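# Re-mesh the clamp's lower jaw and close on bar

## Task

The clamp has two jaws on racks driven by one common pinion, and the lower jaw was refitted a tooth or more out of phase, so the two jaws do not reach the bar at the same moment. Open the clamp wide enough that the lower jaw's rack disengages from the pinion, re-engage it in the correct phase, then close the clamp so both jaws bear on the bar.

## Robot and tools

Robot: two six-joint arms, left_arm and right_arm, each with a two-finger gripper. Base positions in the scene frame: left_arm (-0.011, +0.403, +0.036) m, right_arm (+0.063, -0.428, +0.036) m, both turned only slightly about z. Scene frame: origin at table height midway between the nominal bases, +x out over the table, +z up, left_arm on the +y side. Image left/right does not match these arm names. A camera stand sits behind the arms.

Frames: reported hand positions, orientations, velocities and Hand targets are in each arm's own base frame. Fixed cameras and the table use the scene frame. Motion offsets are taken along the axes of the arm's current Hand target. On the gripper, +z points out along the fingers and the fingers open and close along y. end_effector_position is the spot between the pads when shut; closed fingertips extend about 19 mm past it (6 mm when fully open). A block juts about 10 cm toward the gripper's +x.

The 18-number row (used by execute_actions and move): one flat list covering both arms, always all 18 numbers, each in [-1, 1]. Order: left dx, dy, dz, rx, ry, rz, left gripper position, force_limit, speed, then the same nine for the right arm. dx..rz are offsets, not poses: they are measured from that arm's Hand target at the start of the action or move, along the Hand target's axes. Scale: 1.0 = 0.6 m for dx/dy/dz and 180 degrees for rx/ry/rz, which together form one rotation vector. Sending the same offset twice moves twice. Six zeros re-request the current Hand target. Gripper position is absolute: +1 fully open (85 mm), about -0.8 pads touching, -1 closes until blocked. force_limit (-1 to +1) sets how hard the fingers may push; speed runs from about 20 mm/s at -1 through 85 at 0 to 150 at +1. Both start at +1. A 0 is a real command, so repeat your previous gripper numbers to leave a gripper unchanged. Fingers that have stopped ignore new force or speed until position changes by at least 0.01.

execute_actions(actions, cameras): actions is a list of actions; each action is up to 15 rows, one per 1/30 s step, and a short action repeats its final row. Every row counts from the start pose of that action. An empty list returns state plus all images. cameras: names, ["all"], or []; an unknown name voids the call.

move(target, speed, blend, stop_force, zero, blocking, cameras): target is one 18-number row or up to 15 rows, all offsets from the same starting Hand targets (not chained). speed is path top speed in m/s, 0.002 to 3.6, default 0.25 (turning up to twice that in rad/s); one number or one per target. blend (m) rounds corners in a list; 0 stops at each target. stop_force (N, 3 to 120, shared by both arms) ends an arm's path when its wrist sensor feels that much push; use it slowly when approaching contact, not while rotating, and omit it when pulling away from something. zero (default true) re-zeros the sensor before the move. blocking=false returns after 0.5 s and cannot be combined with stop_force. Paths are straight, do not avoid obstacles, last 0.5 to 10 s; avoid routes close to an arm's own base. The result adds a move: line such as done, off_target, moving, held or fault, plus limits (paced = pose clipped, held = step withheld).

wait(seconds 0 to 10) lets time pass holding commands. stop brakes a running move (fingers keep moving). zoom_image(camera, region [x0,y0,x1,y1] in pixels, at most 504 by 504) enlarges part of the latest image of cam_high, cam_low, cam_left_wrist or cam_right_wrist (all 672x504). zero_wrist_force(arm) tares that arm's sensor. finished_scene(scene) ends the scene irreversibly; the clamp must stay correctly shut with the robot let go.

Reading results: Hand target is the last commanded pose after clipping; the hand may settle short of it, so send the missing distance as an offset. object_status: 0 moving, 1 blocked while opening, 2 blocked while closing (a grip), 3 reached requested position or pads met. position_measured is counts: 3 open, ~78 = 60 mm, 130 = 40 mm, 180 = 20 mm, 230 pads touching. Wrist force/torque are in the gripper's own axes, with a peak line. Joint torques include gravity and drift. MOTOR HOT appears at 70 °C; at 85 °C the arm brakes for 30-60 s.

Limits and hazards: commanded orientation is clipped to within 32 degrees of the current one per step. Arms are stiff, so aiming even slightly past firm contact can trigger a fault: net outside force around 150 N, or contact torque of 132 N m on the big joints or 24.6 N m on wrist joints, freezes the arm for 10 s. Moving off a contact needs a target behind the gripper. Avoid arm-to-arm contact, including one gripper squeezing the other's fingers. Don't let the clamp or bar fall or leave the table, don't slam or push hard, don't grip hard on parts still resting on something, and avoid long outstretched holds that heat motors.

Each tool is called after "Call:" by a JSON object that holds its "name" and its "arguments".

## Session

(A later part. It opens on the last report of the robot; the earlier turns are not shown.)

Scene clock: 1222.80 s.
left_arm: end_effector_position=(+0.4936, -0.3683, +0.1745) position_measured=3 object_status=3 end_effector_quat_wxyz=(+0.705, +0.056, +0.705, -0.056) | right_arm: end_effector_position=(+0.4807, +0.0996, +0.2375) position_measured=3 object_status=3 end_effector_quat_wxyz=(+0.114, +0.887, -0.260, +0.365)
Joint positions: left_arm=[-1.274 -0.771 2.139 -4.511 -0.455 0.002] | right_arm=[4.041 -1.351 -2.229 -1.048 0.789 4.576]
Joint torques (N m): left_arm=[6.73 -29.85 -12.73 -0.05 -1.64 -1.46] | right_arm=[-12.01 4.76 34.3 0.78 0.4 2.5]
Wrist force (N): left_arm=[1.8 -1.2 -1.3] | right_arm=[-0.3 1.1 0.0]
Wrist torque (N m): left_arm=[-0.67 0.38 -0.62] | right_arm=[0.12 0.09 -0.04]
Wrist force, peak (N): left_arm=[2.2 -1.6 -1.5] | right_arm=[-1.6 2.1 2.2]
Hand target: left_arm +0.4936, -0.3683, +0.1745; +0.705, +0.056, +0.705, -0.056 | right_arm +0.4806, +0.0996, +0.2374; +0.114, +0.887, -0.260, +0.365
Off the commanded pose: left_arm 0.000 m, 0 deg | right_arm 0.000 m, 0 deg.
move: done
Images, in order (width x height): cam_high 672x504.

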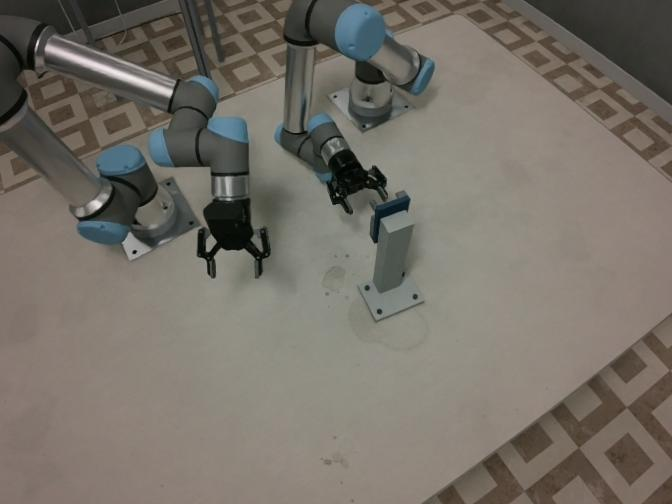

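Call:
{"name": "move", "arguments": {"target": [[0,0,0,0,0,0,1,-0.8,-0.7, -0.0652,-0.2833,-0.3115,0.0944,0.0011,-0.089,1,-0.8,-0.7],[0,0,0,0,0,0,1,-0.8,-0.7, -0.1758,-0.4675,-0.3987,0.0944,0.0011,-0.089,1,-0.8,-0.7]], "speed": 0.12, "blend": [0.02, 0], "cameras": ["cam_right_wrist", "cam_high"]}}

Scene clock: 1261.10 s.
left_arm: end_effector_position=(+0.4936, -0.3683, +0.1745) position_measured=3 object_status=3 end_effector_quat_wxyz=(+0.705, +0.056, +0.705, -0.056) | right_arm: end_effector_position=(+0.4293, +0.4683, +0.3288) position_measured=3 object_status=3 end_effector_quat_wxyz=(+0.032, +0.921, -0.077, +0.382)
Joint positions: left_arm=[-1.274 -0.771 2.139 -4.511 -0.455 0.002] | right_arm=[4.489 -1.707 -1.636 -1.312 0.787 4.633]
Joint torques (N m): left_arm=[7.31 -29.11 -12.19 -0.18 -1.47 -1.56] | right_arm=[10.73 23.62 36.26 0.69 -2.69 2.62]
Wrist force (N): left_arm=[2.0 -1.4 -1.1] | right_arm=[-0.2 1.1 -0.4]
Wrist torque (N m): left_arm=[-0.69 0.35 -0.61] | right_arm=[0.16 0.08 -0.04]
Wrist force, peak (N): left_arm=[2.4 -1.5 -1.3] | right_arm=[-0.4 1.8 0.5]
Hand target: left_arm +0.4936, -0.3683, +0.1745; +0.705, +0.056, +0.705, -0.056 | right_arm +0.4293, +0.4685, +0.3288; +0.032, +0.921, -0.077, +0.382
Off the commanded pose: left_arm 0.000 m, 0 deg | right_arm 0.000 m, 0 deg.
move: done
Images, in order (width x height): cam_high 672x504, cam_right_wrist 672x504.

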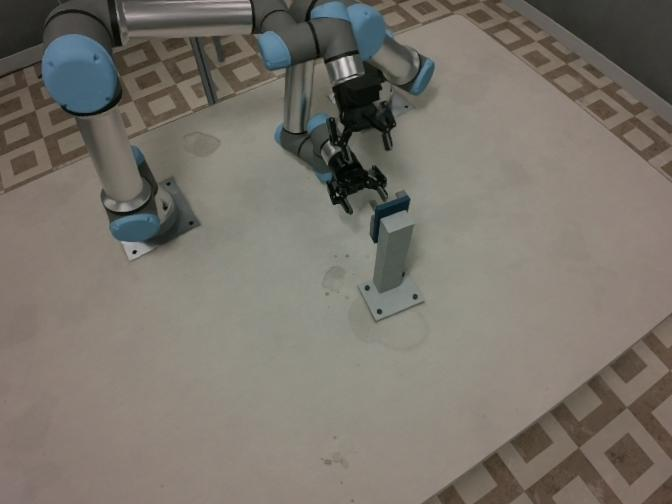

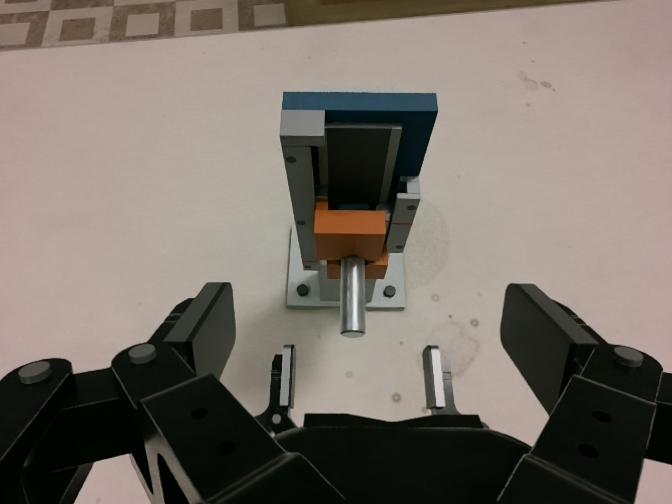

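Call:
{"name": "zero_wrist_force", "arguments": {"arm": "left_arm"}}

Call:
{"name": "move", "arguments": {"target": [0.0012,0.0017,0.0858,0,0,0,1,-0.8,-0.7, 0,0,0,0,0,0,1,-0.8,-0.7], "speed": 0.03, "stop_force": 12, "cameras": ["cam_left_wrist", "cam_right_wrist"]}}

Call:
{"name": "zoom_image", "arguments": {"camera": "cam_left_wrist", "region": [200, 200, 500, 430]}}

Wrist force sensor zeroed.

Scene clock: 1276.00 s.
left_arm: end_effector_position=(+0.5446, -0.3754, +0.1739) position_measured=3 object_status=3 end_effector_quat_wxyz=(+0.705, +0.056, +0.705, -0.056) | right_arm: end_effector_position=(+0.4293, +0.4685, +0.3288) position_measured=3 object_status=3 end_effector_quat_wxyz=(+0.032, +0.921, -0.077, +0.382)
Joint positions: left_arm=[-1.161 -0.744 2.029 -4.429 -0.568 0.002] | right_arm=[4.489 -1.708 -1.636 -1.313 0.787 4.633]
Joint torques (N m): left_arm=[6.59 -32.57 -15.58 0.25 -2 -1.69] | right_arm=[10.5 23.16 35.24 0.58 -0.05 2.41]
Wrist force (N, zeroed by zero_wrist_force on left_arm): left_arm=[0.0 0.1 0.1] | right_arm=[-0.4 1.0 -0.1]
Wrist torque (N m, zeroed by zero_wrist_force on left_arm): left_arm=[0.03 -0.02 0.00] | right_arm=[0.15 0.11 -0.04]
Wrist force, peak (N, zeroed by zero_wrist_force on left_arm): left_arm=[0.4 -0.2 -0.3] | right_arm=[-0.3 1.4 -0.3]
Hand target: left_arm +0.5446, -0.3754, +0.1739; +0.705, +0.056, +0.705, -0.056 | right_arm +0.4293, +0.4685, +0.3288; +0.032, +0.921, -0.077, +0.382
Off the commanded pose: left_arm 0.000 m, 0 deg | right_arm 0.000 m, 0 deg.
move: done
Images, in order (width x height): cam_left_wrist 672x504, cam_right_wrist 672x504.

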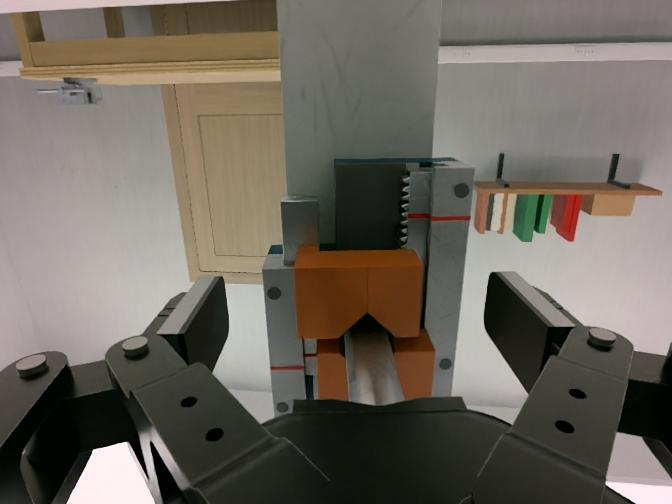

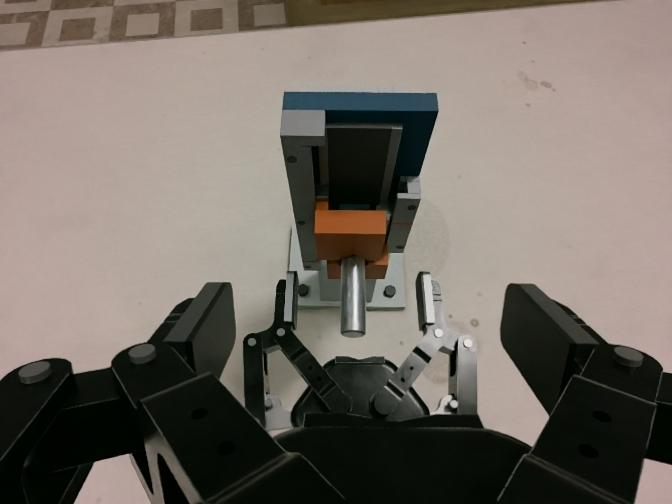

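Scaled by 1.680 from the camera's 672x504 image, which has a finer 960x720 frame.

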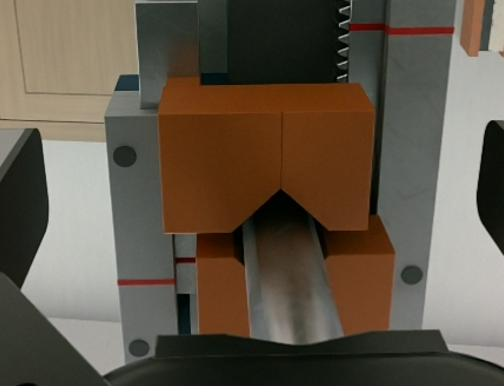

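Call:
{"name": "zoom_image", "arguments": {"camera": "cam_left_wrist", "region": [150, 250, 270, 400]}}

Call:
{"name": "zoom_image", "arguments": {"camera": "cam_left_wrist", "region": [450, 250, 570, 400]}}

Scaled by 3.360 from the camera's 672x504 image, which has a finer 960x720 frame.

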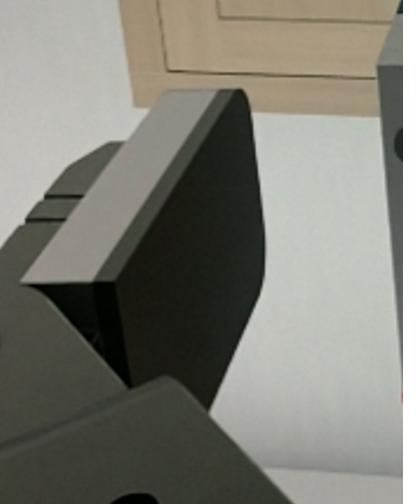

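Scaled by 3.360 from the camera's 672x504 image, which has a finer 960x720 frame.

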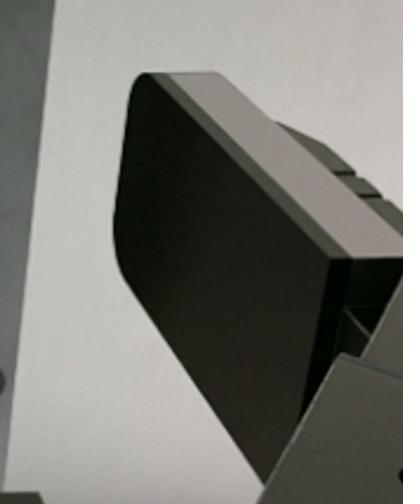

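Call:
{"name": "execute_actions", "arguments": {"actions": [[[0,0,0,0,0,0,-1,-0.8,-1, 0,0,0,0,0,0,1,-0.8,-0.7]]], "cameras": ["cam_left_wrist"]}}

Call:
{"name": "zoom_image", "arguments": {"camera": "cam_left_wrist", "region": [220, 200, 500, 430]}}

Scene clock: 1338.93 s.
left_arm: end_effector_position=(+0.5447, -0.3753, +0.1739) position_measured=126 object_status=0 end_effector_quat_wxyz=(+0.705, +0.056, +0.705, -0.056) | right_arm: end_effector_position=(+0.4293, +0.4685, +0.3288) position_measured=3 object_status=3 end_effector_quat_wxyz=(+0.032, +0.921, -0.077, +0.382)
Joint positions: left_arm=[-1.161 -0.744 2.029 -4.429 -0.568 0.002] | right_arm=[4.489 -1.708 -1.636 -1.313 0.787 4.633]
Joint torques (N m): left_arm=[-6.81 -32.41 -15.46 0.2 -5 -1.5] | right_arm=[9.43 22.8 33.86 0.76 -0.24 2.63]
Wrist force (N, zeroed by zero_wrist_force on left_arm): left_arm=[0.5 17.9 -16.9] | right_arm=[-0.1 0.5 -0.1]
Wrist torque (N m, zeroed by zero_wrist_force on left_arm): left_arm=[-0.13 -0.01 -0.03] | right_arm=[0.07 0.07 -0.04]
Wrist force, peak (N, zeroed by zero_wrist_force on left_arm): left_arm=[0.6 18.1 -17.2] | right_arm=[-0.4 1.2 -0.4]
Hand target: left_arm +0.5446, -0.3754, +0.1739; +0.705, +0.056, +0.705, -0.056 | right_arm +0.4293, +0.4685, +0.3288; +0.032, +0.921, -0.077, +0.382
Off the commanded pose: left_arm 0.000 m, 0 deg | right_arm 0.000 m, 0 deg.
Images, in order (width x height): cam_left_wrist 672x504.

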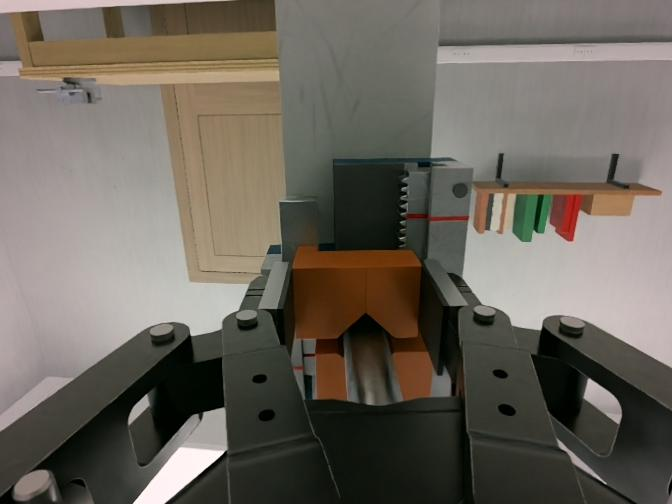

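Scaled by 1.800 from the camera's 672x504 image, which has a finer 960x720 frame.

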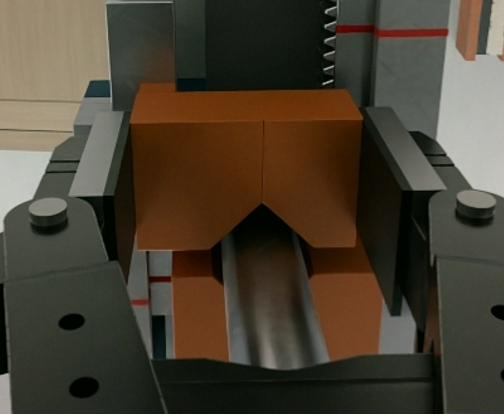

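Call:
{"name": "move", "arguments": {"target": [[0,0,0,0,0,0,0.1,-0.8,-0.7, 0,0,0,0,0,0,1,-0.8,-0.7],[0,0.0013,-0.0058,0,0,0,0.1,-0.8,-0.7, 0,0,0,0,0,0,1,-0.8,-0.7],[0,0.0013,-0.0058,0,0,0,-1,-0.8,-1, 0,0,0,0,0,0,1,-0.8,-0.7]], "speed": 0.02, "cameras": ["cam_left_wrist"]}}

Scene clock: 1360.97 s.
left_arm: end_effector_position=(+0.5413, -0.3741, +0.1739) position_measured=126 object_status=2 end_effector_quat_wxyz=(+0.705, +0.056, +0.705, -0.056) | right_arm: end_effector_position=(+0.4293, +0.4685, +0.3288) position_measured=3 object_status=3 end_effector_quat_wxyz=(+0.032, +0.921, -0.077, +0.382)
Joint positions: left_arm=[-1.167 -0.746 2.038 -4.436 -0.562 0.002] | right_arm=[4.489 -1.708 -1.636 -1.313 0.787 4.633]
Joint torques (N m): left_arm=[-6 -57.04 -1.97 -1.76 0.68 0.3] | right_arm=[8.37 21.8 35.01 1.07 -0.21 2.16]
Wrist force (N, zeroed by zero_wrist_force on left_arm): left_arm=[0.0 1.7 -5.3] | right_arm=[-0.3 0.8 -0.2]
Wrist torque (N m, zeroed by zero_wrist_force on left_arm): left_arm=[0.12 0.00 -0.01] | right_arm=[0.12 0.10 -0.04]
Wrist force, peak (N, zeroed by zero_wrist_force on left_arm): left_arm=[0.1 20.9 -15.6] | right_arm=[-0.2 1.3 -0.4]
Hand target: left_arm +0.5413, -0.3741, +0.1739; +0.705, +0.056, +0.705, -0.056 | right_arm +0.4293, +0.4685, +0.3288; +0.032, +0.921, -0.077, +0.382
Off the commanded pose: left_arm 0.000 m, 0 deg | right_arm 0.000 m, 0 deg.
move: done
Images, in order (width x height): cam_left_wrist 672x504.

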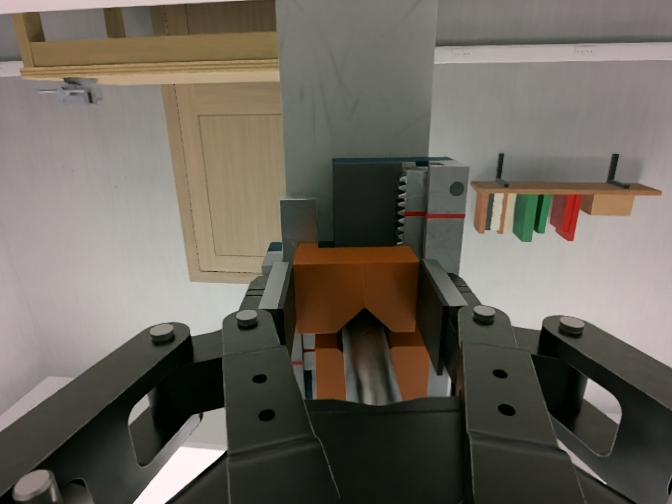

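Call:
{"name": "move", "arguments": {"target": [0.0467,0,0,0,0,0,-1,-0.8,-1, 0,0,0,0,0,0,1,-0.8,-0.7], "speed": 0.02, "stop_force": 35, "cameras": ["cam_left_wrist", "cam_right_wrist"]}}

Call:
{"name": "zoom_image", "arguments": {"camera": "cam_right_wrist", "region": [240, 70, 480, 350]}}

Scene clock: 1377.30 s.
left_arm: end_effector_position=(+0.5414, -0.3741, +0.1459) position_measured=126 object_status=2 end_effector_quat_wxyz=(+0.705, +0.056, +0.705, -0.056) | right_arm: end_effector_position=(+0.4293, +0.4685, +0.3288) position_measured=3 object_status=3 end_effector_quat_wxyz=(+0.032, +0.921, -0.077, +0.382)
Joint positions: left_arm=[-1.167 -0.675 2.019 -4.487 -0.562 0.002] | right_arm=[4.489 -1.708 -1.636 -1.313 0.787 4.633]
Joint torques (N m): left_arm=[6.86 -34.02 -13.5 -2.32 -1.42 1.52] | right_arm=[7.35 24.21 35.63 0.91 -0.02 2.35]
Wrist force (N, zeroed by zero_wrist_force on left_arm): left_arm=[-1.3 0.1 0.6] | right_arm=[-0.4 0.7 -0.2]
Wrist torque (N m, zeroed by zero_wrist_force on left_arm): left_arm=[-0.07 -0.03 -0.02] | right_arm=[0.09 0.11 -0.05]
Wrist force, peak (N, zeroed by zero_wrist_force on left_arm): left_arm=[0.2 1.4 -5.5] | right_arm=[-0.2 1.4 -0.5]
Hand target: left_arm +0.5414, -0.3741, +0.1459; +0.705, +0.056, +0.705, -0.056 | right_arm +0.4293, +0.4685, +0.3288; +0.032, +0.921, -0.077, +0.382
Off the commanded pose: left_arm 0.000 m, 0 deg | right_arm 0.000 m, 0 deg.
move: done
Images, in order (width x height): cam_left_wrist 672x504, cam_right_wrist 672x504.

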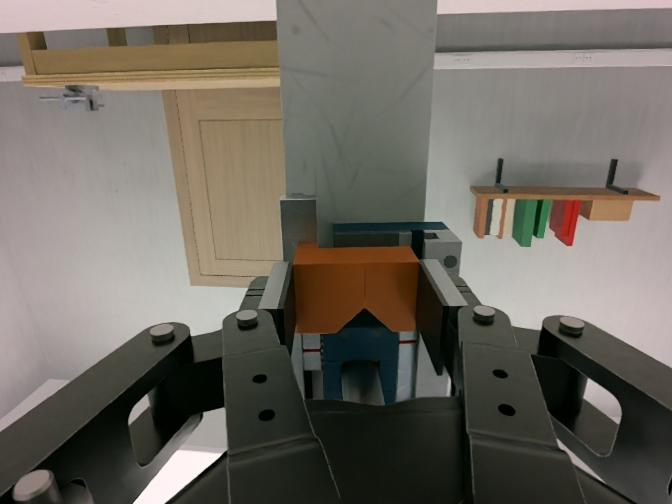

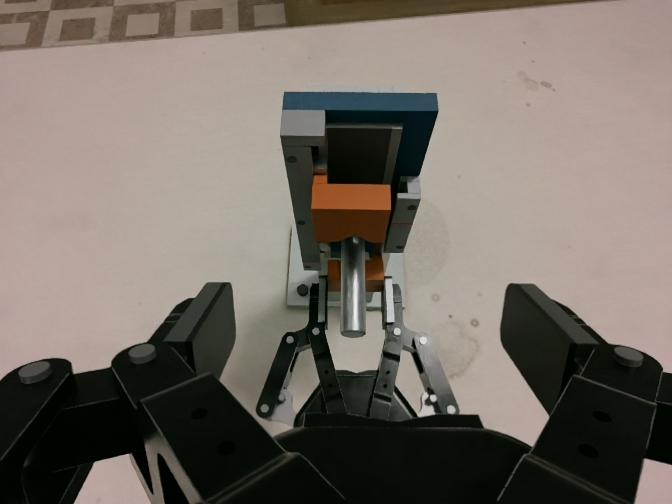

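Scaled by 1.800 from the camera's 672x504 image, which has a finer 960x720 frame.

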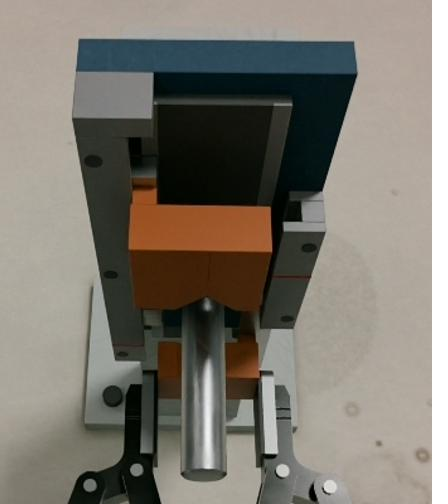

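Call:
{"name": "move", "arguments": {"target": [0,0,0,0,0,0,-1,-0.8,-1, -0.0093,0.0008,0.1217,0,0,0,1,-0.8,-0.7], "speed": 0.05, "cameras": ["cam_right_wrist"]}}

Call:
{"name": "zoom_image", "arguments": {"camera": "cam_right_wrist", "region": [190, 180, 550, 440]}}

Scene clock: 1422.27 s.
left_arm: end_effector_position=(+0.5414, -0.3741, +0.1459) position_measured=126 object_status=2 end_effector_quat_wxyz=(+0.705, +0.056, +0.705, -0.056) | right_arm: end_effector_position=(+0.4636, +0.4621, +0.2881) position_measured=3 object_status=3 end_effector_quat_wxyz=(+0.032, +0.921, -0.078, +0.381)
Joint positions: left_arm=[-1.167 -0.675 2.019 -4.487 -0.562 0.002] | right_arm=[4.425 -1.763 -1.694 -1.137 0.792 4.545]
Joint torques (N m): left_arm=[6.1 -31.83 -14.53 -2.23 -1.26 1.57] | right_arm=[11.05 45.14 34.97 1.04 -3.23 2.55]
Wrist force (N, zeroed by zero_wrist_force on left_arm): left_arm=[-1.5 0.4 0.6] | right_arm=[-0.3 1.4 -0.1]
Wrist torque (N m, zeroed by zero_wrist_force on left_arm): left_arm=[-0.01 0.00 -0.02] | right_arm=[0.18 0.10 -0.03]
Wrist force, peak (N, zeroed by zero_wrist_force on left_arm): left_arm=[-1.8 0.7 1.1] | right_arm=[-0.8 1.5 2.5]
Hand target: left_arm +0.5414, -0.3741, +0.1459; +0.705, +0.056, +0.705, -0.056 | right_arm +0.4635, +0.4621, +0.2882; +0.032, +0.921, -0.078, +0.381 (not the last commanded pose)
Off the commanded pose: left_arm 0.000 m, 0 deg | right_arm 0.020 m, 0 deg.
move: held (right_arm; a check stopped the path); limits=held
pose unreachable (right arm): on one or more control steps of this call, first in action 0 (counted from 0), this arm could not follow its commanded pose, so it was not sent that pose on those steps. It may still have moved: this result reports where it is.
cause: moving toward the commanded pose would bring a part of the arm too close to another arm (a part of this arm just beyond joint 3 (elbow) and a part of the left arm just beyond its joint 3 (elbow), along the way the arms are being sent, or toward where that arm still pushes).
Images, in order (width x height): cam_right_wrist 672x504.

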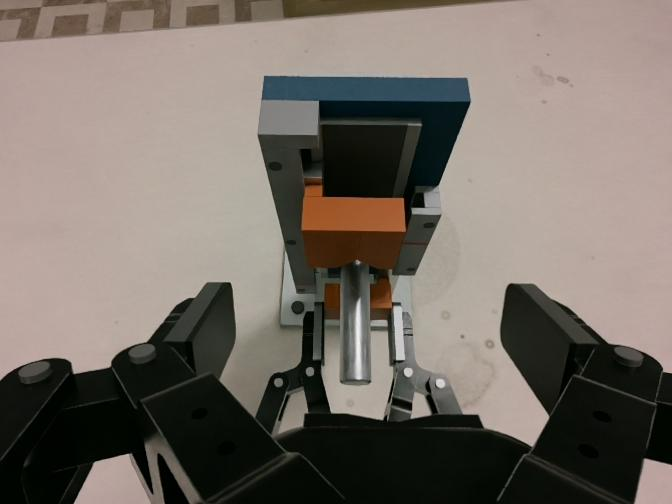

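Scaled by 1.400 from the camera's 672x504 image, which has a finer 960x720 frame.

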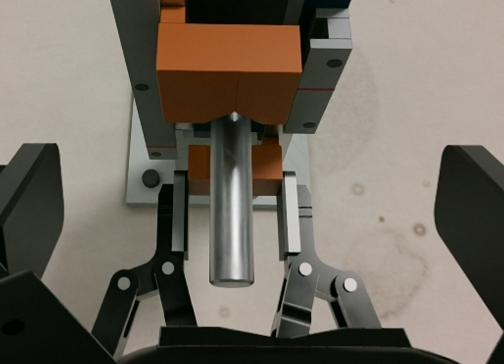

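Call:
{"name": "move", "arguments": {"target": [0,0,0,0,0,0,-1,-0.8,-1, 0.034,0,-0.0065,0,-0.1111,0,1,-0.8,-0.7], "speed": 0.08, "cameras": ["cam_right_wrist"]}}

Call:
{"name": "zoom_image", "arguments": {"camera": "cam_right_wrist", "region": [190, 100, 550, 400]}}

Scene clock: 1486.17 s.
left_arm: end_effector_position=(+0.5414, -0.3741, +0.1459) position_measured=126 object_status=2 end_effector_quat_wxyz=(+0.705, +0.056, +0.705, -0.056) | right_arm: end_effector_position=(+0.4750, +0.4602, +0.3054) position_measured=3 object_status=3 end_effector_quat_wxyz=(+0.018, +0.973, -0.082, +0.216)
Joint positions: left_arm=[-1.167 -0.675 2.019 -4.487 -0.562 0.002] | right_arm=[4.28 -1.809 -1.458 -1.323 1.15 4.422]
Joint torques (N m): left_arm=[6.52 -31.48 -13.23 -2.2 -1.29 1.63] | right_arm=[-11.35 29.22 35.14 0.71 1.02 -2.2]
Wrist force (N, zeroed by zero_wrist_force on left_arm): left_arm=[-1.3 0.5 0.7] | right_arm=[-0.5 0.7 -0.9]
Wrist torque (N m, zeroed by zero_wrist_force on left_arm): left_arm=[-0.01 -0.04 -0.01] | right_arm=[0.06 0.13 0.12]
Wrist force, peak (N, zeroed by zero_wrist_force on left_arm): left_arm=[-2.0 0.5 0.8] | right_arm=[-0.6 1.2 -1.3]
Hand target: left_arm +0.5414, -0.3741, +0.1459; +0.705, +0.056, +0.705, -0.056 | right_arm +0.4750, +0.4602, +0.3054; +0.018, +0.973, -0.082, +0.216
Off the commanded pose: left_arm 0.000 m, 0 deg | right_arm 0.000 m, 0 deg.
move: done
Images, in order (width x height): cam_right_wrist 672x504.

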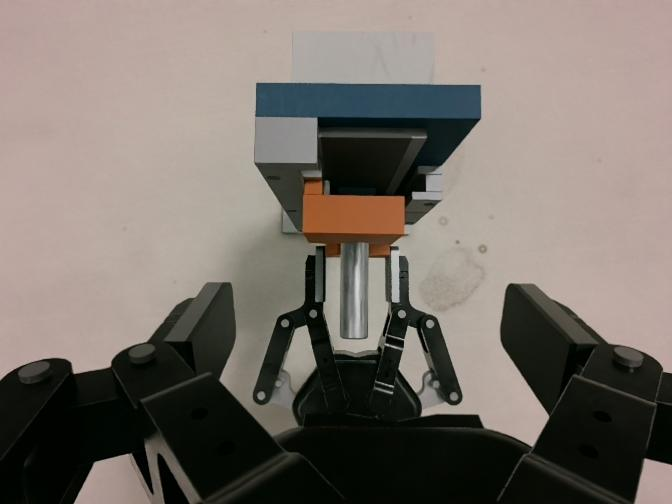

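Scaled by 1.400 from the camera's 672x504 image, which has a finer 960x720 frame.

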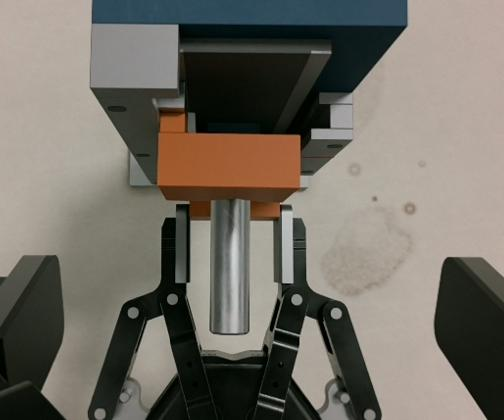

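Call:
{"name": "zero_wrist_force", "arguments": {"arm": "right_arm"}}

Call:
{"name": "move", "arguments": {"target": [0,0,0,0,0,0,-1,-0.8,-1, 0,-0.0042,0.0833,0,0,0,1,-0.8,-0.7], "speed": 0.04, "stop_force": 15, "cameras": ["cam_right_wrist"]}}

Call:
{"name": "zoom_image", "arguments": {"camera": "cam_right_wrist", "region": [190, 130, 550, 430]}}

Wrist force sensor zeroed.

Scene clock: 1527.60 s.
left_arm: end_effector_position=(+0.5414, -0.3741, +0.1459) position_measured=126 object_status=2 end_effector_quat_wxyz=(+0.705, +0.056, +0.705, -0.056) | right_arm: end_effector_position=(+0.4963, +0.4591, +0.2601) position_measured=3 object_status=3 end_effector_quat_wxyz=(+0.018, +0.973, -0.082, +0.216)
Joint positions: left_arm=[-1.167 -0.675 2.019 -4.487 -0.562 0.002] | right_arm=[4.247 -1.859 -1.515 -1.202 1.155 4.386]
Joint torques (N m): left_arm=[5.37 -32.67 -13.64 -2.3 -1.34 1.56] | right_arm=[-12.87 31.4 15.41 5.08 0.57 -2.13]
Wrist force (N, zeroed by zero_wrist_force): left_arm=[-1.6 0.4 0.5] | right_arm=[-0.2 0.4 -0.2]
Wrist torque (N m, zeroed by zero_wrist_force): left_arm=[-0.03 -0.01 -0.02] | right_arm=[0.07 0.04 0.03]
Wrist force, peak (N, zeroed by zero_wrist_force): left_arm=[-2.0 0.8 0.9] | right_arm=[0.0 0.7 -0.7]
Hand target: left_arm +0.5414, -0.3741, +0.1459; +0.705, +0.056, +0.705, -0.056 | right_arm +0.4963, +0.4591, +0.2601; +0.018, +0.973, -0.082, +0.216
Off the commanded pose: left_arm 0.000 m, 0 deg | right_arm 0.000 m, 0 deg.
move: done
Images, in order (width x height): cam_right_wrist 672x504.

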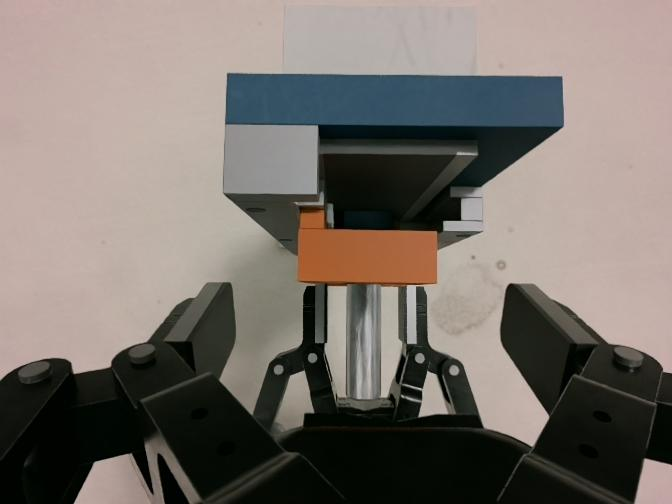

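Scaled by 1.400 from the camera's 672x504 image, which has a finer 960x720 frame.

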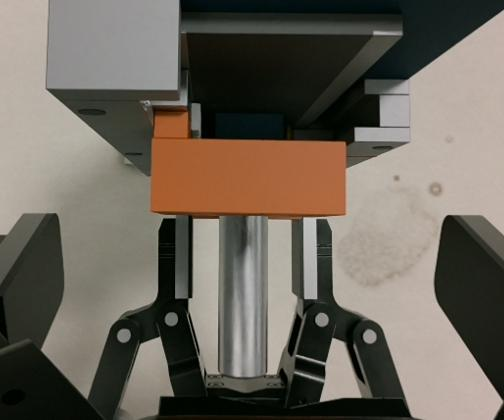

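Call:
{"name": "move", "arguments": {"target": [0,0,0,0,0,0,-1,-0.8,-1, 0.0075,0,0.0167,0,0,0,1,-0.8,-0.7], "speed": 0.02, "stop_force": 12}}

Call:
{"name": "execute_actions", "arguments": {"actions": [[[0,0,0,0,0,0,-1,-0.8,-1, 0,0,0,0,0,0,-1,-0.8,-1]]], "cameras": ["cam_right_wrist", "cam_left_wrist"]}}

Call:
{"name": "zoom_image", "arguments": {"camera": "cam_right_wrist", "region": [190, 130, 550, 430]}}

Scene clock: 1568.17 s.
left_arm: end_effector_position=(+0.5414, -0.3741, +0.1459) position_measured=126 object_status=2 end_effector_quat_wxyz=(+0.705, +0.056, +0.705, -0.056) | right_arm: end_effector_position=(+0.5045, +0.4577, +0.2530) position_measured=3 object_status=3 end_effector_quat_wxyz=(+0.018, +0.973, -0.082, +0.216)
Joint positions: left_arm=[-1.167 -0.675 2.019 -4.487 -0.562 0.002] | right_arm=[4.233 -1.873 -1.517 -1.181 1.156 4.372]
Joint torques (N m): left_arm=[5.98 -32.96 -12.4 -2.05 -1.31 1.62] | right_arm=[-12.87 30.52 15.91 5 0.71 -2.42]
Wrist force (N, zeroed by zero_wrist_force): left_arm=[-1.6 0.3 0.5] | right_arm=[0.1 0.2 -0.2]
Wrist torque (N m, zeroed by zero_wrist_force): left_arm=[-0.04 -0.02 -0.01] | right_arm=[0.03 0.00 0.03]
Wrist force, peak (N, zeroed by zero_wrist_force): left_arm=[-2.0 0.6 1.0] | right_arm=[-0.3 0.7 -0.2]
Hand target: left_arm +0.5414, -0.3741, +0.1459; +0.705, +0.056, +0.705, -0.056 | right_arm +0.5045, +0.4577, +0.2530; +0.018, +0.973, -0.082, +0.216
Off the commanded pose: left_arm 0.000 m, 0 deg | right_arm 0.000 m, 0 deg.
move: done

Scene clock: 1570.77 s.
left_arm: end_effector_position=(+0.5414, -0.3741, +0.1459) position_measured=126 object_status=2 end_effector_quat_wxyz=(+0.705, +0.056, +0.705, -0.056) | right_arm: end_effector_position=(+0.5045, +0.4577, +0.2530) position_measured=126 object_status=2 end_effector_quat_wxyz=(+0.018, +0.973, -0.082, +0.216)
Joint positions: left_arm=[-1.167 -0.675 2.019 -4.487 -0.562 0.002] | right_arm=[4.233 -1.873 -1.517 -1.18 1.156 4.372]
Joint torques (N m): left_arm=[4.95 -32.44 -13.76 -2.08 -1.36 1.3] | right_arm=[-12.89 32.03 16.32 2.61 -0.13 -2.19]
Wrist force (N, zeroed by zero_wrist_force): left_arm=[-3.3 0.3 1.2] | right_arm=[-0.1 -1.5 -6.2]
Wrist torque (N m, zeroed by zero_wrist_force): left_arm=[-0.05 -0.03 0.01] | right_arm=[0.24 0.03 0.03]
Wrist force, peak (N, zeroed by zero_wrist_force): left_arm=[-3.6 0.3 1.3] | right_arm=[-0.2 -1.7 -6.3]
Hand target: left_arm +0.5414, -0.3741, +0.1459; +0.705, +0.056, +0.705, -0.056 | right_arm +0.5045, +0.4577, +0.2530; +0.018, +0.973, -0.082, +0.216
Off the commanded pose: left_arm 0.000 m, 0 deg | right_arm 0.000 m, 0 deg.
Images, in order (width x height): cam_left_wrist 672x504, cam_right_wrist 672x504.

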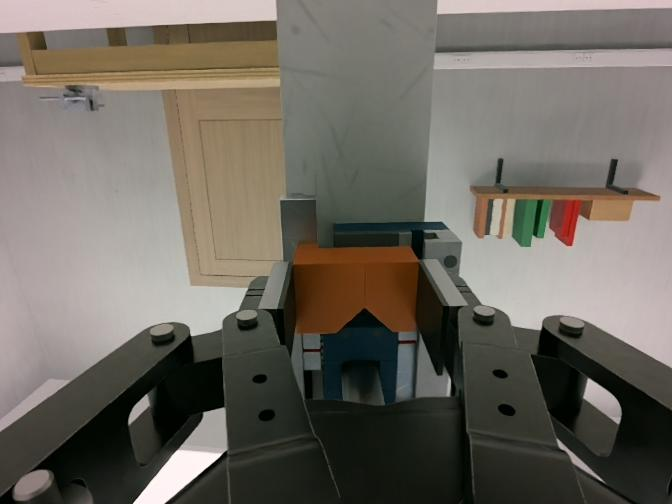

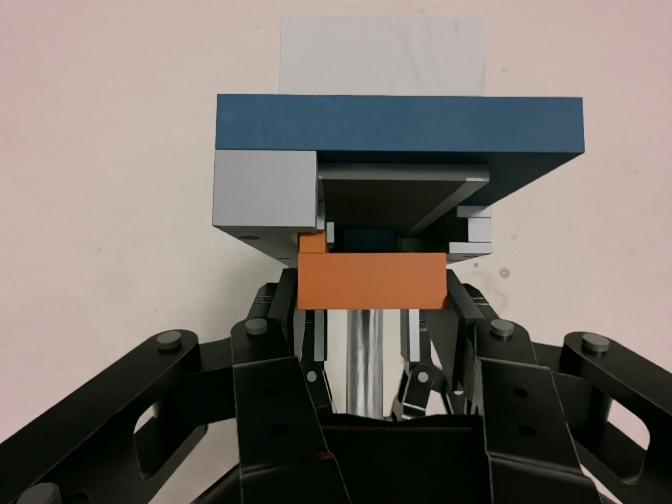

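Scaled by 1.400 from the camera's 672x504 image, which has a finer 960x720 frame.

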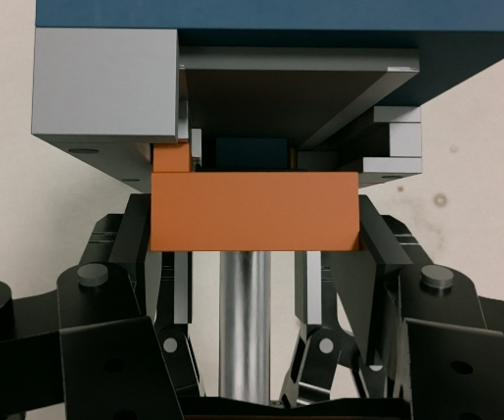

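Call:
{"name": "move", "arguments": {"target": [0.011667,0,0,0,0,0,-1,-0.8,-1,0.00493,0,-0.010574,0,0,0,-1,-0.8,-1], "speed": 0.015, "cameras": ["cam_left_wrist","cam_right_wrist"]}}

Scene clock: 1605.67 s.
left_arm: end_effector_position=(+0.5414, -0.3741, +0.1390) position_measured=126 object_status=2 end_effector_quat_wxyz=(+0.705, +0.056, +0.705, -0.056) | right_arm: end_effector_position=(+0.5045, +0.4577, +0.2598) position_measured=126 object_status=2 end_effector_quat_wxyz=(+0.018, +0.973, -0.082, +0.216)
Joint positions: left_arm=[-1.167 -0.657 2.013 -4.499 -0.562 0.002] | right_arm=[4.233 -1.869 -1.504 -1.197 1.156 4.372]
Joint torques (N m): left_arm=[5.34 -36.47 -13.42 -2.82 -1.21 -0.92] | right_arm=[-10.54 55.16 37.53 1.57 -2.94 -1.76]
Wrist force (N, zeroed by zero_wrist_force): left_arm=[2.2 0.8 -0.2] | right_arm=[-1.5 0.2 2.7]
Wrist torque (N m, zeroed by zero_wrist_force): left_arm=[-0.02 0.03 -0.03] | right_arm=[0.08 0.00 0.01]
Wrist force, peak (N, zeroed by zero_wrist_force): left_arm=[-9.4 -0.5 3.9] | right_arm=[1.5 -2.9 -6.9]
Hand target: left_arm +0.5414, -0.3741, +0.1389; +0.705, +0.056, +0.705, -0.056 | right_arm +0.5045, +0.4577, +0.2600; +0.018, +0.973, -0.082, +0.216
Off the commanded pose: left_arm 0.000 m, 0 deg | right_arm 0.000 m, 0 deg.
move: done
Images, in order (width x height): cam_left_wrist 672x504, cam_right_wrist 672x504.

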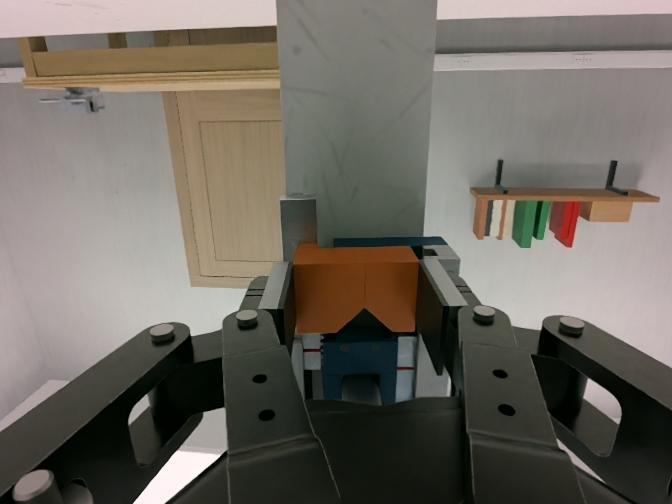

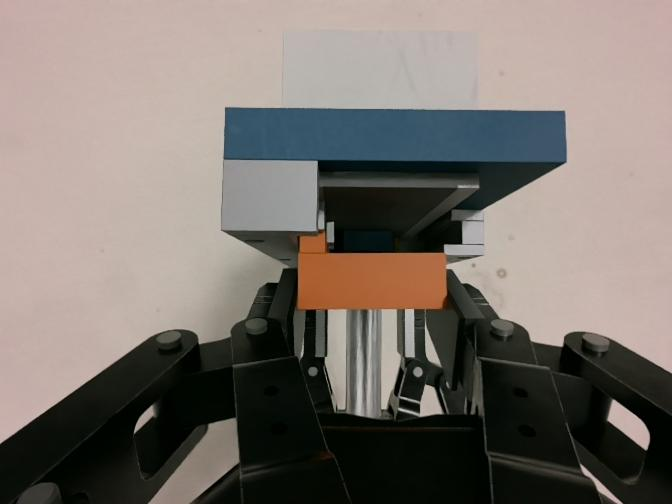

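Call:
{"name": "move", "arguments": {"target": [0,0,0,0,0,0,-1,-0.8,-1,0.002212,0,-0.004743,0,0,0,-1,-0.8,-1], "speed": 0.006, "stop_force": 15}}

Scene clock: 1616.23 s.
left_arm: end_effector_position=(+0.5414, -0.3741, +0.1389) position_measured=126 object_status=2 end_effector_quat_wxyz=(+0.705, +0.056, +0.705, -0.056) | right_arm: end_effector_position=(+0.5045, +0.4577, +0.2631) position_measured=126 object_status=2 end_effector_quat_wxyz=(+0.018, +0.973, -0.082, +0.216)
Joint positions: left_arm=[-1.167 -0.657 2.013 -4.5 -0.562 0.002] | right_arm=[4.233 -1.868 -1.498 -1.205 1.156 4.372]
Joint torques (N m): left_arm=[5.66 -35.44 -13.02 -2.75 -1.35 1.51] | right_arm=[-3.74 53.78 36.55 1.66 -2.31 2.4]
Wrist force (N, zeroed by zero_wrist_force): left_arm=[2.2 1.0 -0.1] | right_arm=[-2.1 0.1 2.9]
Wrist torque (N m, zeroed by zero_wrist_force): left_arm=[0.02 0.04 -0.03] | right_arm=[0.00 0.03 0.02]
Wrist force, peak (N, zeroed by zero_wrist_force): left_arm=[2.5 1.1 -0.1] | right_arm=[-1.9 0.2 3.2]
Hand target: left_arm +0.5414, -0.3741, +0.1389; +0.705, +0.056, +0.705, -0.056 | right_arm +0.5045, +0.4577, +0.2631; +0.018, +0.973, -0.082, +0.216
Off the commanded pose: left_arm 0.000 m, 0 deg | right_arm 0.000 m, 0 deg.
move: done

Call:
{"name": "move", "arguments": {"target": [-0.008333,0,0,0,0,0,-1,-0.8,-1,-0.003522,0,0.007553,0,0,0,-1,-0.8,-1], "speed": 0.01}}

Call:
{"name": "move", "arguments": {"target": [-0.008333,0,0,0,0,0,-1,-0.8,-1,-0.003522,0,0.007553,0,0,0,-1,-0.8,-1], "speed": 0.01}}

Scene clock: 1626.83 s.
left_arm: end_effector_position=(+0.5414, -0.3741, +0.1437) position_measured=126 object_status=2 end_effector_quat_wxyz=(+0.705, +0.056, +0.705, -0.056) | right_arm: end_effector_position=(+0.5045, +0.4577, +0.2583) position_measured=126 object_status=2 end_effector_quat_wxyz=(+0.018, +0.973, -0.082, +0.216)
Joint positions: left_arm=[-1.167 -0.669 2.017 -4.491 -0.562 0.002] | right_arm=[4.233 -1.87 -1.507 -1.194 1.156 4.372]
Joint torques (N m): left_arm=[2.97 -59.17 0.44 -0.33 -1 1.01] | right_arm=[5.91 31.49 16.98 5.62 -1.59 2.15]
Wrist force (N, zeroed by zero_wrist_force): left_arm=[2.5 0.3 0.0] | right_arm=[-1.7 -0.2 2.5]
Wrist torque (N m, zeroed by zero_wrist_force): left_arm=[0.05 0.03 0.00] | right_arm=[0.05 0.02 0.00]
Wrist force, peak (N, zeroed by zero_wrist_force): left_arm=[3.1 2.2 -0.6] | right_arm=[-2.3 0.4 3.0]
Hand target: left_arm +0.5414, -0.3741, +0.1439; +0.705, +0.056, +0.705, -0.056 | right_arm +0.5045, +0.4577, +0.2581; +0.018, +0.973, -0.082, +0.216
Off the commanded pose: left_arm 0.000 m, 0 deg | right_arm 0.000 m, 0 deg.
move: done

Scene clock: 1627.67 s.
left_arm: end_effector_position=(+0.5414, -0.3741, +0.1487) position_measured=126 object_status=2 end_effector_quat_wxyz=(+0.705, +0.056, +0.705, -0.056) | right_arm: end_effector_position=(+0.5045, +0.4577, +0.2533) position_measured=126 object_status=2 end_effector_quat_wxyz=(+0.018, +0.973, -0.082, +0.216)
Joint positions: left_arm=[-1.167 -0.682 2.021 -4.483 -0.562 0.002] | right_arm=[4.233 -1.873 -1.516 -1.181 1.156 4.372]
Joint torques (N m): left_arm=[-3.53 -52.8 2.99 1.18 -0.09 -0.24] | right_arm=[5.64 23.99 11.31 3.87 -1.17 1.47]
Wrist force (N, zeroed by zero_wrist_force): left_arm=[-7.9 -1.9 2.9] | right_arm=[-0.1 -0.6 -10.1]
Wrist torque (N m, zeroed by zero_wrist_force): left_arm=[0.00 -0.03 0.04] | right_arm=[0.15 0.07 0.02]
Wrist force, peak (N, zeroed by zero_wrist_force): left_arm=[-8.1 -1.8 2.9] | right_arm=[0.4 -1.2 -10.1]
Hand target: left_arm +0.5414, -0.3741, +0.1489; +0.705, +0.056, +0.705, -0.056 | right_arm +0.5045, +0.4577, +0.2531; +0.018, +0.973, -0.082, +0.216
Off the commanded pose: left_arm 0.000 m, 0 deg | right_arm 0.000 m, 0 deg.
move: done

Call:
{"name": "move", "arguments": {"target": [-0.008333,0,0,0,0,0,-1,-0.8,-1,-0.003522,0,0.007553,0,0,0,-1,-0.8,-1], "speed": 0.015, "cameras": ["cam_left_wrist","cam_right_wrist"]}}

Scene clock: 1637.40 s.
left_arm: end_effector_position=(+0.5414, -0.3741, +0.1537) position_measured=126 object_status=2 end_effector_quat_wxyz=(+0.705, +0.056, +0.705, -0.056) | right_arm: end_effector_position=(+0.5045, +0.4577, +0.2483) position_measured=126 object_status=2 end_effector_quat_wxyz=(+0.018, +0.973, -0.082, +0.216)
Joint positions: left_arm=[-1.167 -0.695 2.025 -4.474 -0.562 0.002] | right_arm=[4.233 -1.876 -1.525 -1.169 1.156 4.372]
Joint torques (N m): left_arm=[-7.15 -53.01 2.84 0.87 0.92 0.77] | right_arm=[6.21 23.82 12.27 3.73 0.3 -1.69]
Wrist force (N, zeroed by zero_wrist_force): left_arm=[-9.6 -2.2 3.7] | right_arm=[0.7 -1.0 -11.2]
Wrist torque (N m, zeroed by zero_wrist_force): left_arm=[0.03 0.00 0.03] | right_arm=[0.17 0.08 0.02]
Wrist force, peak (N, zeroed by zero_wrist_force): left_arm=[-9.6 -2.2 3.7] | right_arm=[0.7 -0.8 -12.2]
Hand target: left_arm +0.5414, -0.3741, +0.1539; +0.705, +0.056, +0.705, -0.056 | right_arm +0.5045, +0.4577, +0.2481; +0.018, +0.973, -0.082, +0.216
Off the commanded pose: left_arm 0.000 m, 0 deg | right_arm 0.000 m, 0 deg.
move: done
Images, in order (width x height): cam_left_wrist 672x504, cam_right_wrist 672x504.

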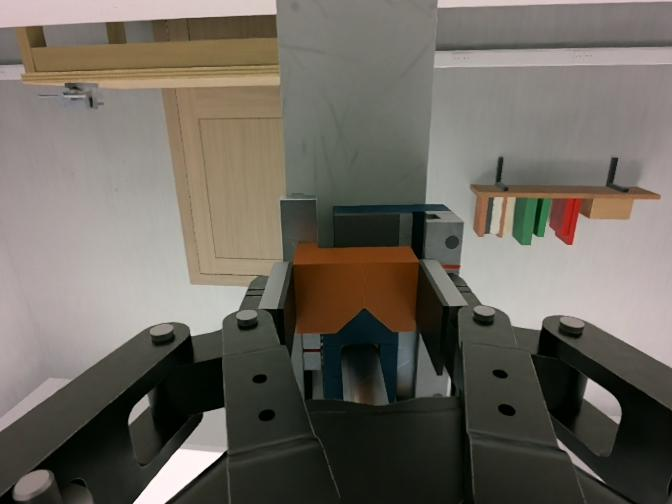

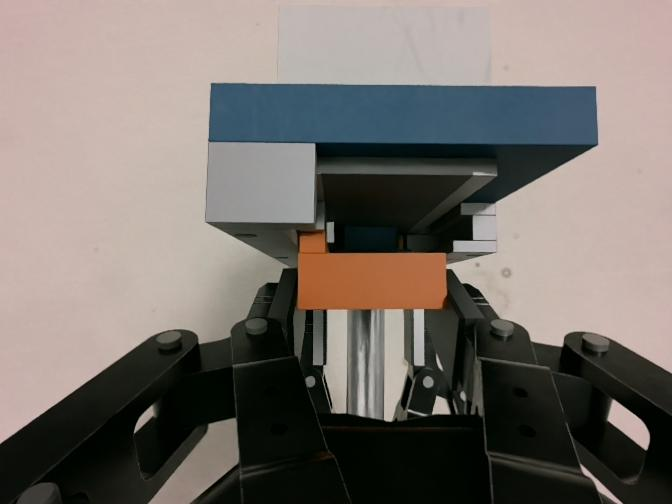

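Call:
{"name": "move", "arguments": {"target": [0,0,0,0,0,0,-1,-0.8,-1,0,0,0,0,0,0,0.3,-0.8,0], "speed": 0.02}}

Call:
{"name": "move", "arguments": {"target": [0,0,0,0,0,0,-1,-0.8,-1,0,0,-0.17,0,0,0,0.3,-0.8,0], "speed": 0.08, "cameras": ["cam_left_wrist","cam_right_wrist"]}}

Scene clock: 1649.97 s.
left_arm: end_effector_position=(+0.5413, -0.3741, +0.1538) position_measured=126 object_status=2 end_effector_quat_wxyz=(+0.705, +0.056, +0.705, -0.056) | right_arm: end_effector_position=(+0.5045, +0.4577, +0.2480) position_measured=91 object_status=0 end_effector_quat_wxyz=(+0.018, +0.973, -0.082, +0.216)
Joint positions: left_arm=[-1.167 -0.695 2.025 -4.473 -0.562 0.002] | right_arm=[4.233 -1.876 -1.526 -1.169 1.156 4.372]
Joint torques (N m): left_arm=[-5.65 -53.66 -6.01 -1.85 0.76 0.4] | right_arm=[4.47 48.63 29.83 4.08 0.42 -2.01]
Wrist force (N, zeroed by zero_wrist_force): left_arm=[-1.0 -0.8 0.0] | right_arm=[0.1 0.2 0.0]
Wrist torque (N m, zeroed by zero_wrist_force): left_arm=[0.04 -0.01 0.00] | right_arm=[0.04 0.00 0.03]
Wrist force, peak (N, zeroed by zero_wrist_force): left_arm=[-9.5 -2.0 3.6] | right_arm=[1.1 -0.9 -12.0]
Hand target: left_arm +0.5414, -0.3741, +0.1539; +0.705, +0.056, +0.705, -0.056 | right_arm +0.5045, +0.4577, +0.2481; +0.018, +0.973, -0.082, +0.216
Off the commanded pose: left_arm 0.000 m, 0 deg | right_arm 0.000 m, 0 deg.
move: done

Scene clock: 1651.90 s.
left_arm: end_effector_position=(+0.5414, -0.3741, +0.1539) position_measured=126 object_status=2 end_effector_quat_wxyz=(+0.705, +0.056, +0.705, -0.056) | right_arm: end_effector_position=(+0.4620, +0.4649, +0.3404) position_measured=91 object_status=3 end_effector_quat_wxyz=(+0.018, +0.973, -0.082, +0.216)
Joint positions: left_arm=[-1.167 -0.695 2.025 -4.473 -0.562 0.002] | right_arm=[4.303 -1.792 -1.387 -1.422 1.148 4.448]
Joint torques (N m): left_arm=[-6.51 -53.88 -12.92 -2.14 1.13 -1.51] | right_arm=[12.12 49.36 36.34 0.75 -2.98 2.74]
Wrist force (N, zeroed by zero_wrist_force): left_arm=[-1.1 -0.7 0.5] | right_arm=[0.2 0.4 -0.3]
Wrist torque (N m, zeroed by zero_wrist_force): left_arm=[0.05 0.02 0.00] | right_arm=[0.06 -0.03 -0.16]
Wrist force, peak (N, zeroed by zero_wrist_force): left_arm=[-1.2 -0.9 0.3] | right_arm=[0.0 0.3 -0.9]
Hand target: left_arm +0.5414, -0.3741, +0.1539; +0.705, +0.056, +0.705, -0.056 | right_arm +0.4619, +0.4649, +0.3405; +0.018, +0.973, -0.082, +0.216
Off the commanded pose: left_arm 0.000 m, 0 deg | right_arm 0.000 m, 0 deg.
move: done
Images, in order (width x height): cam_left_wrist 672x504, cam_right_wrist 672x504.

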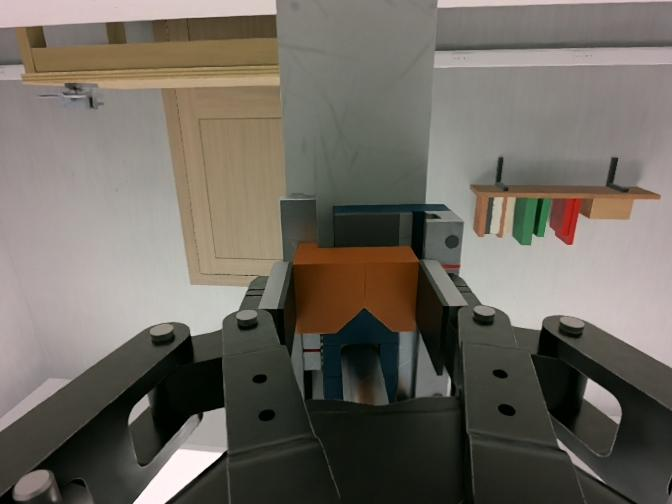

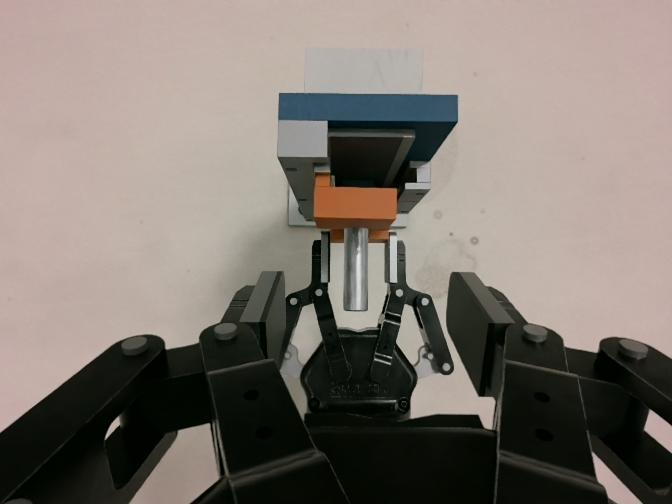

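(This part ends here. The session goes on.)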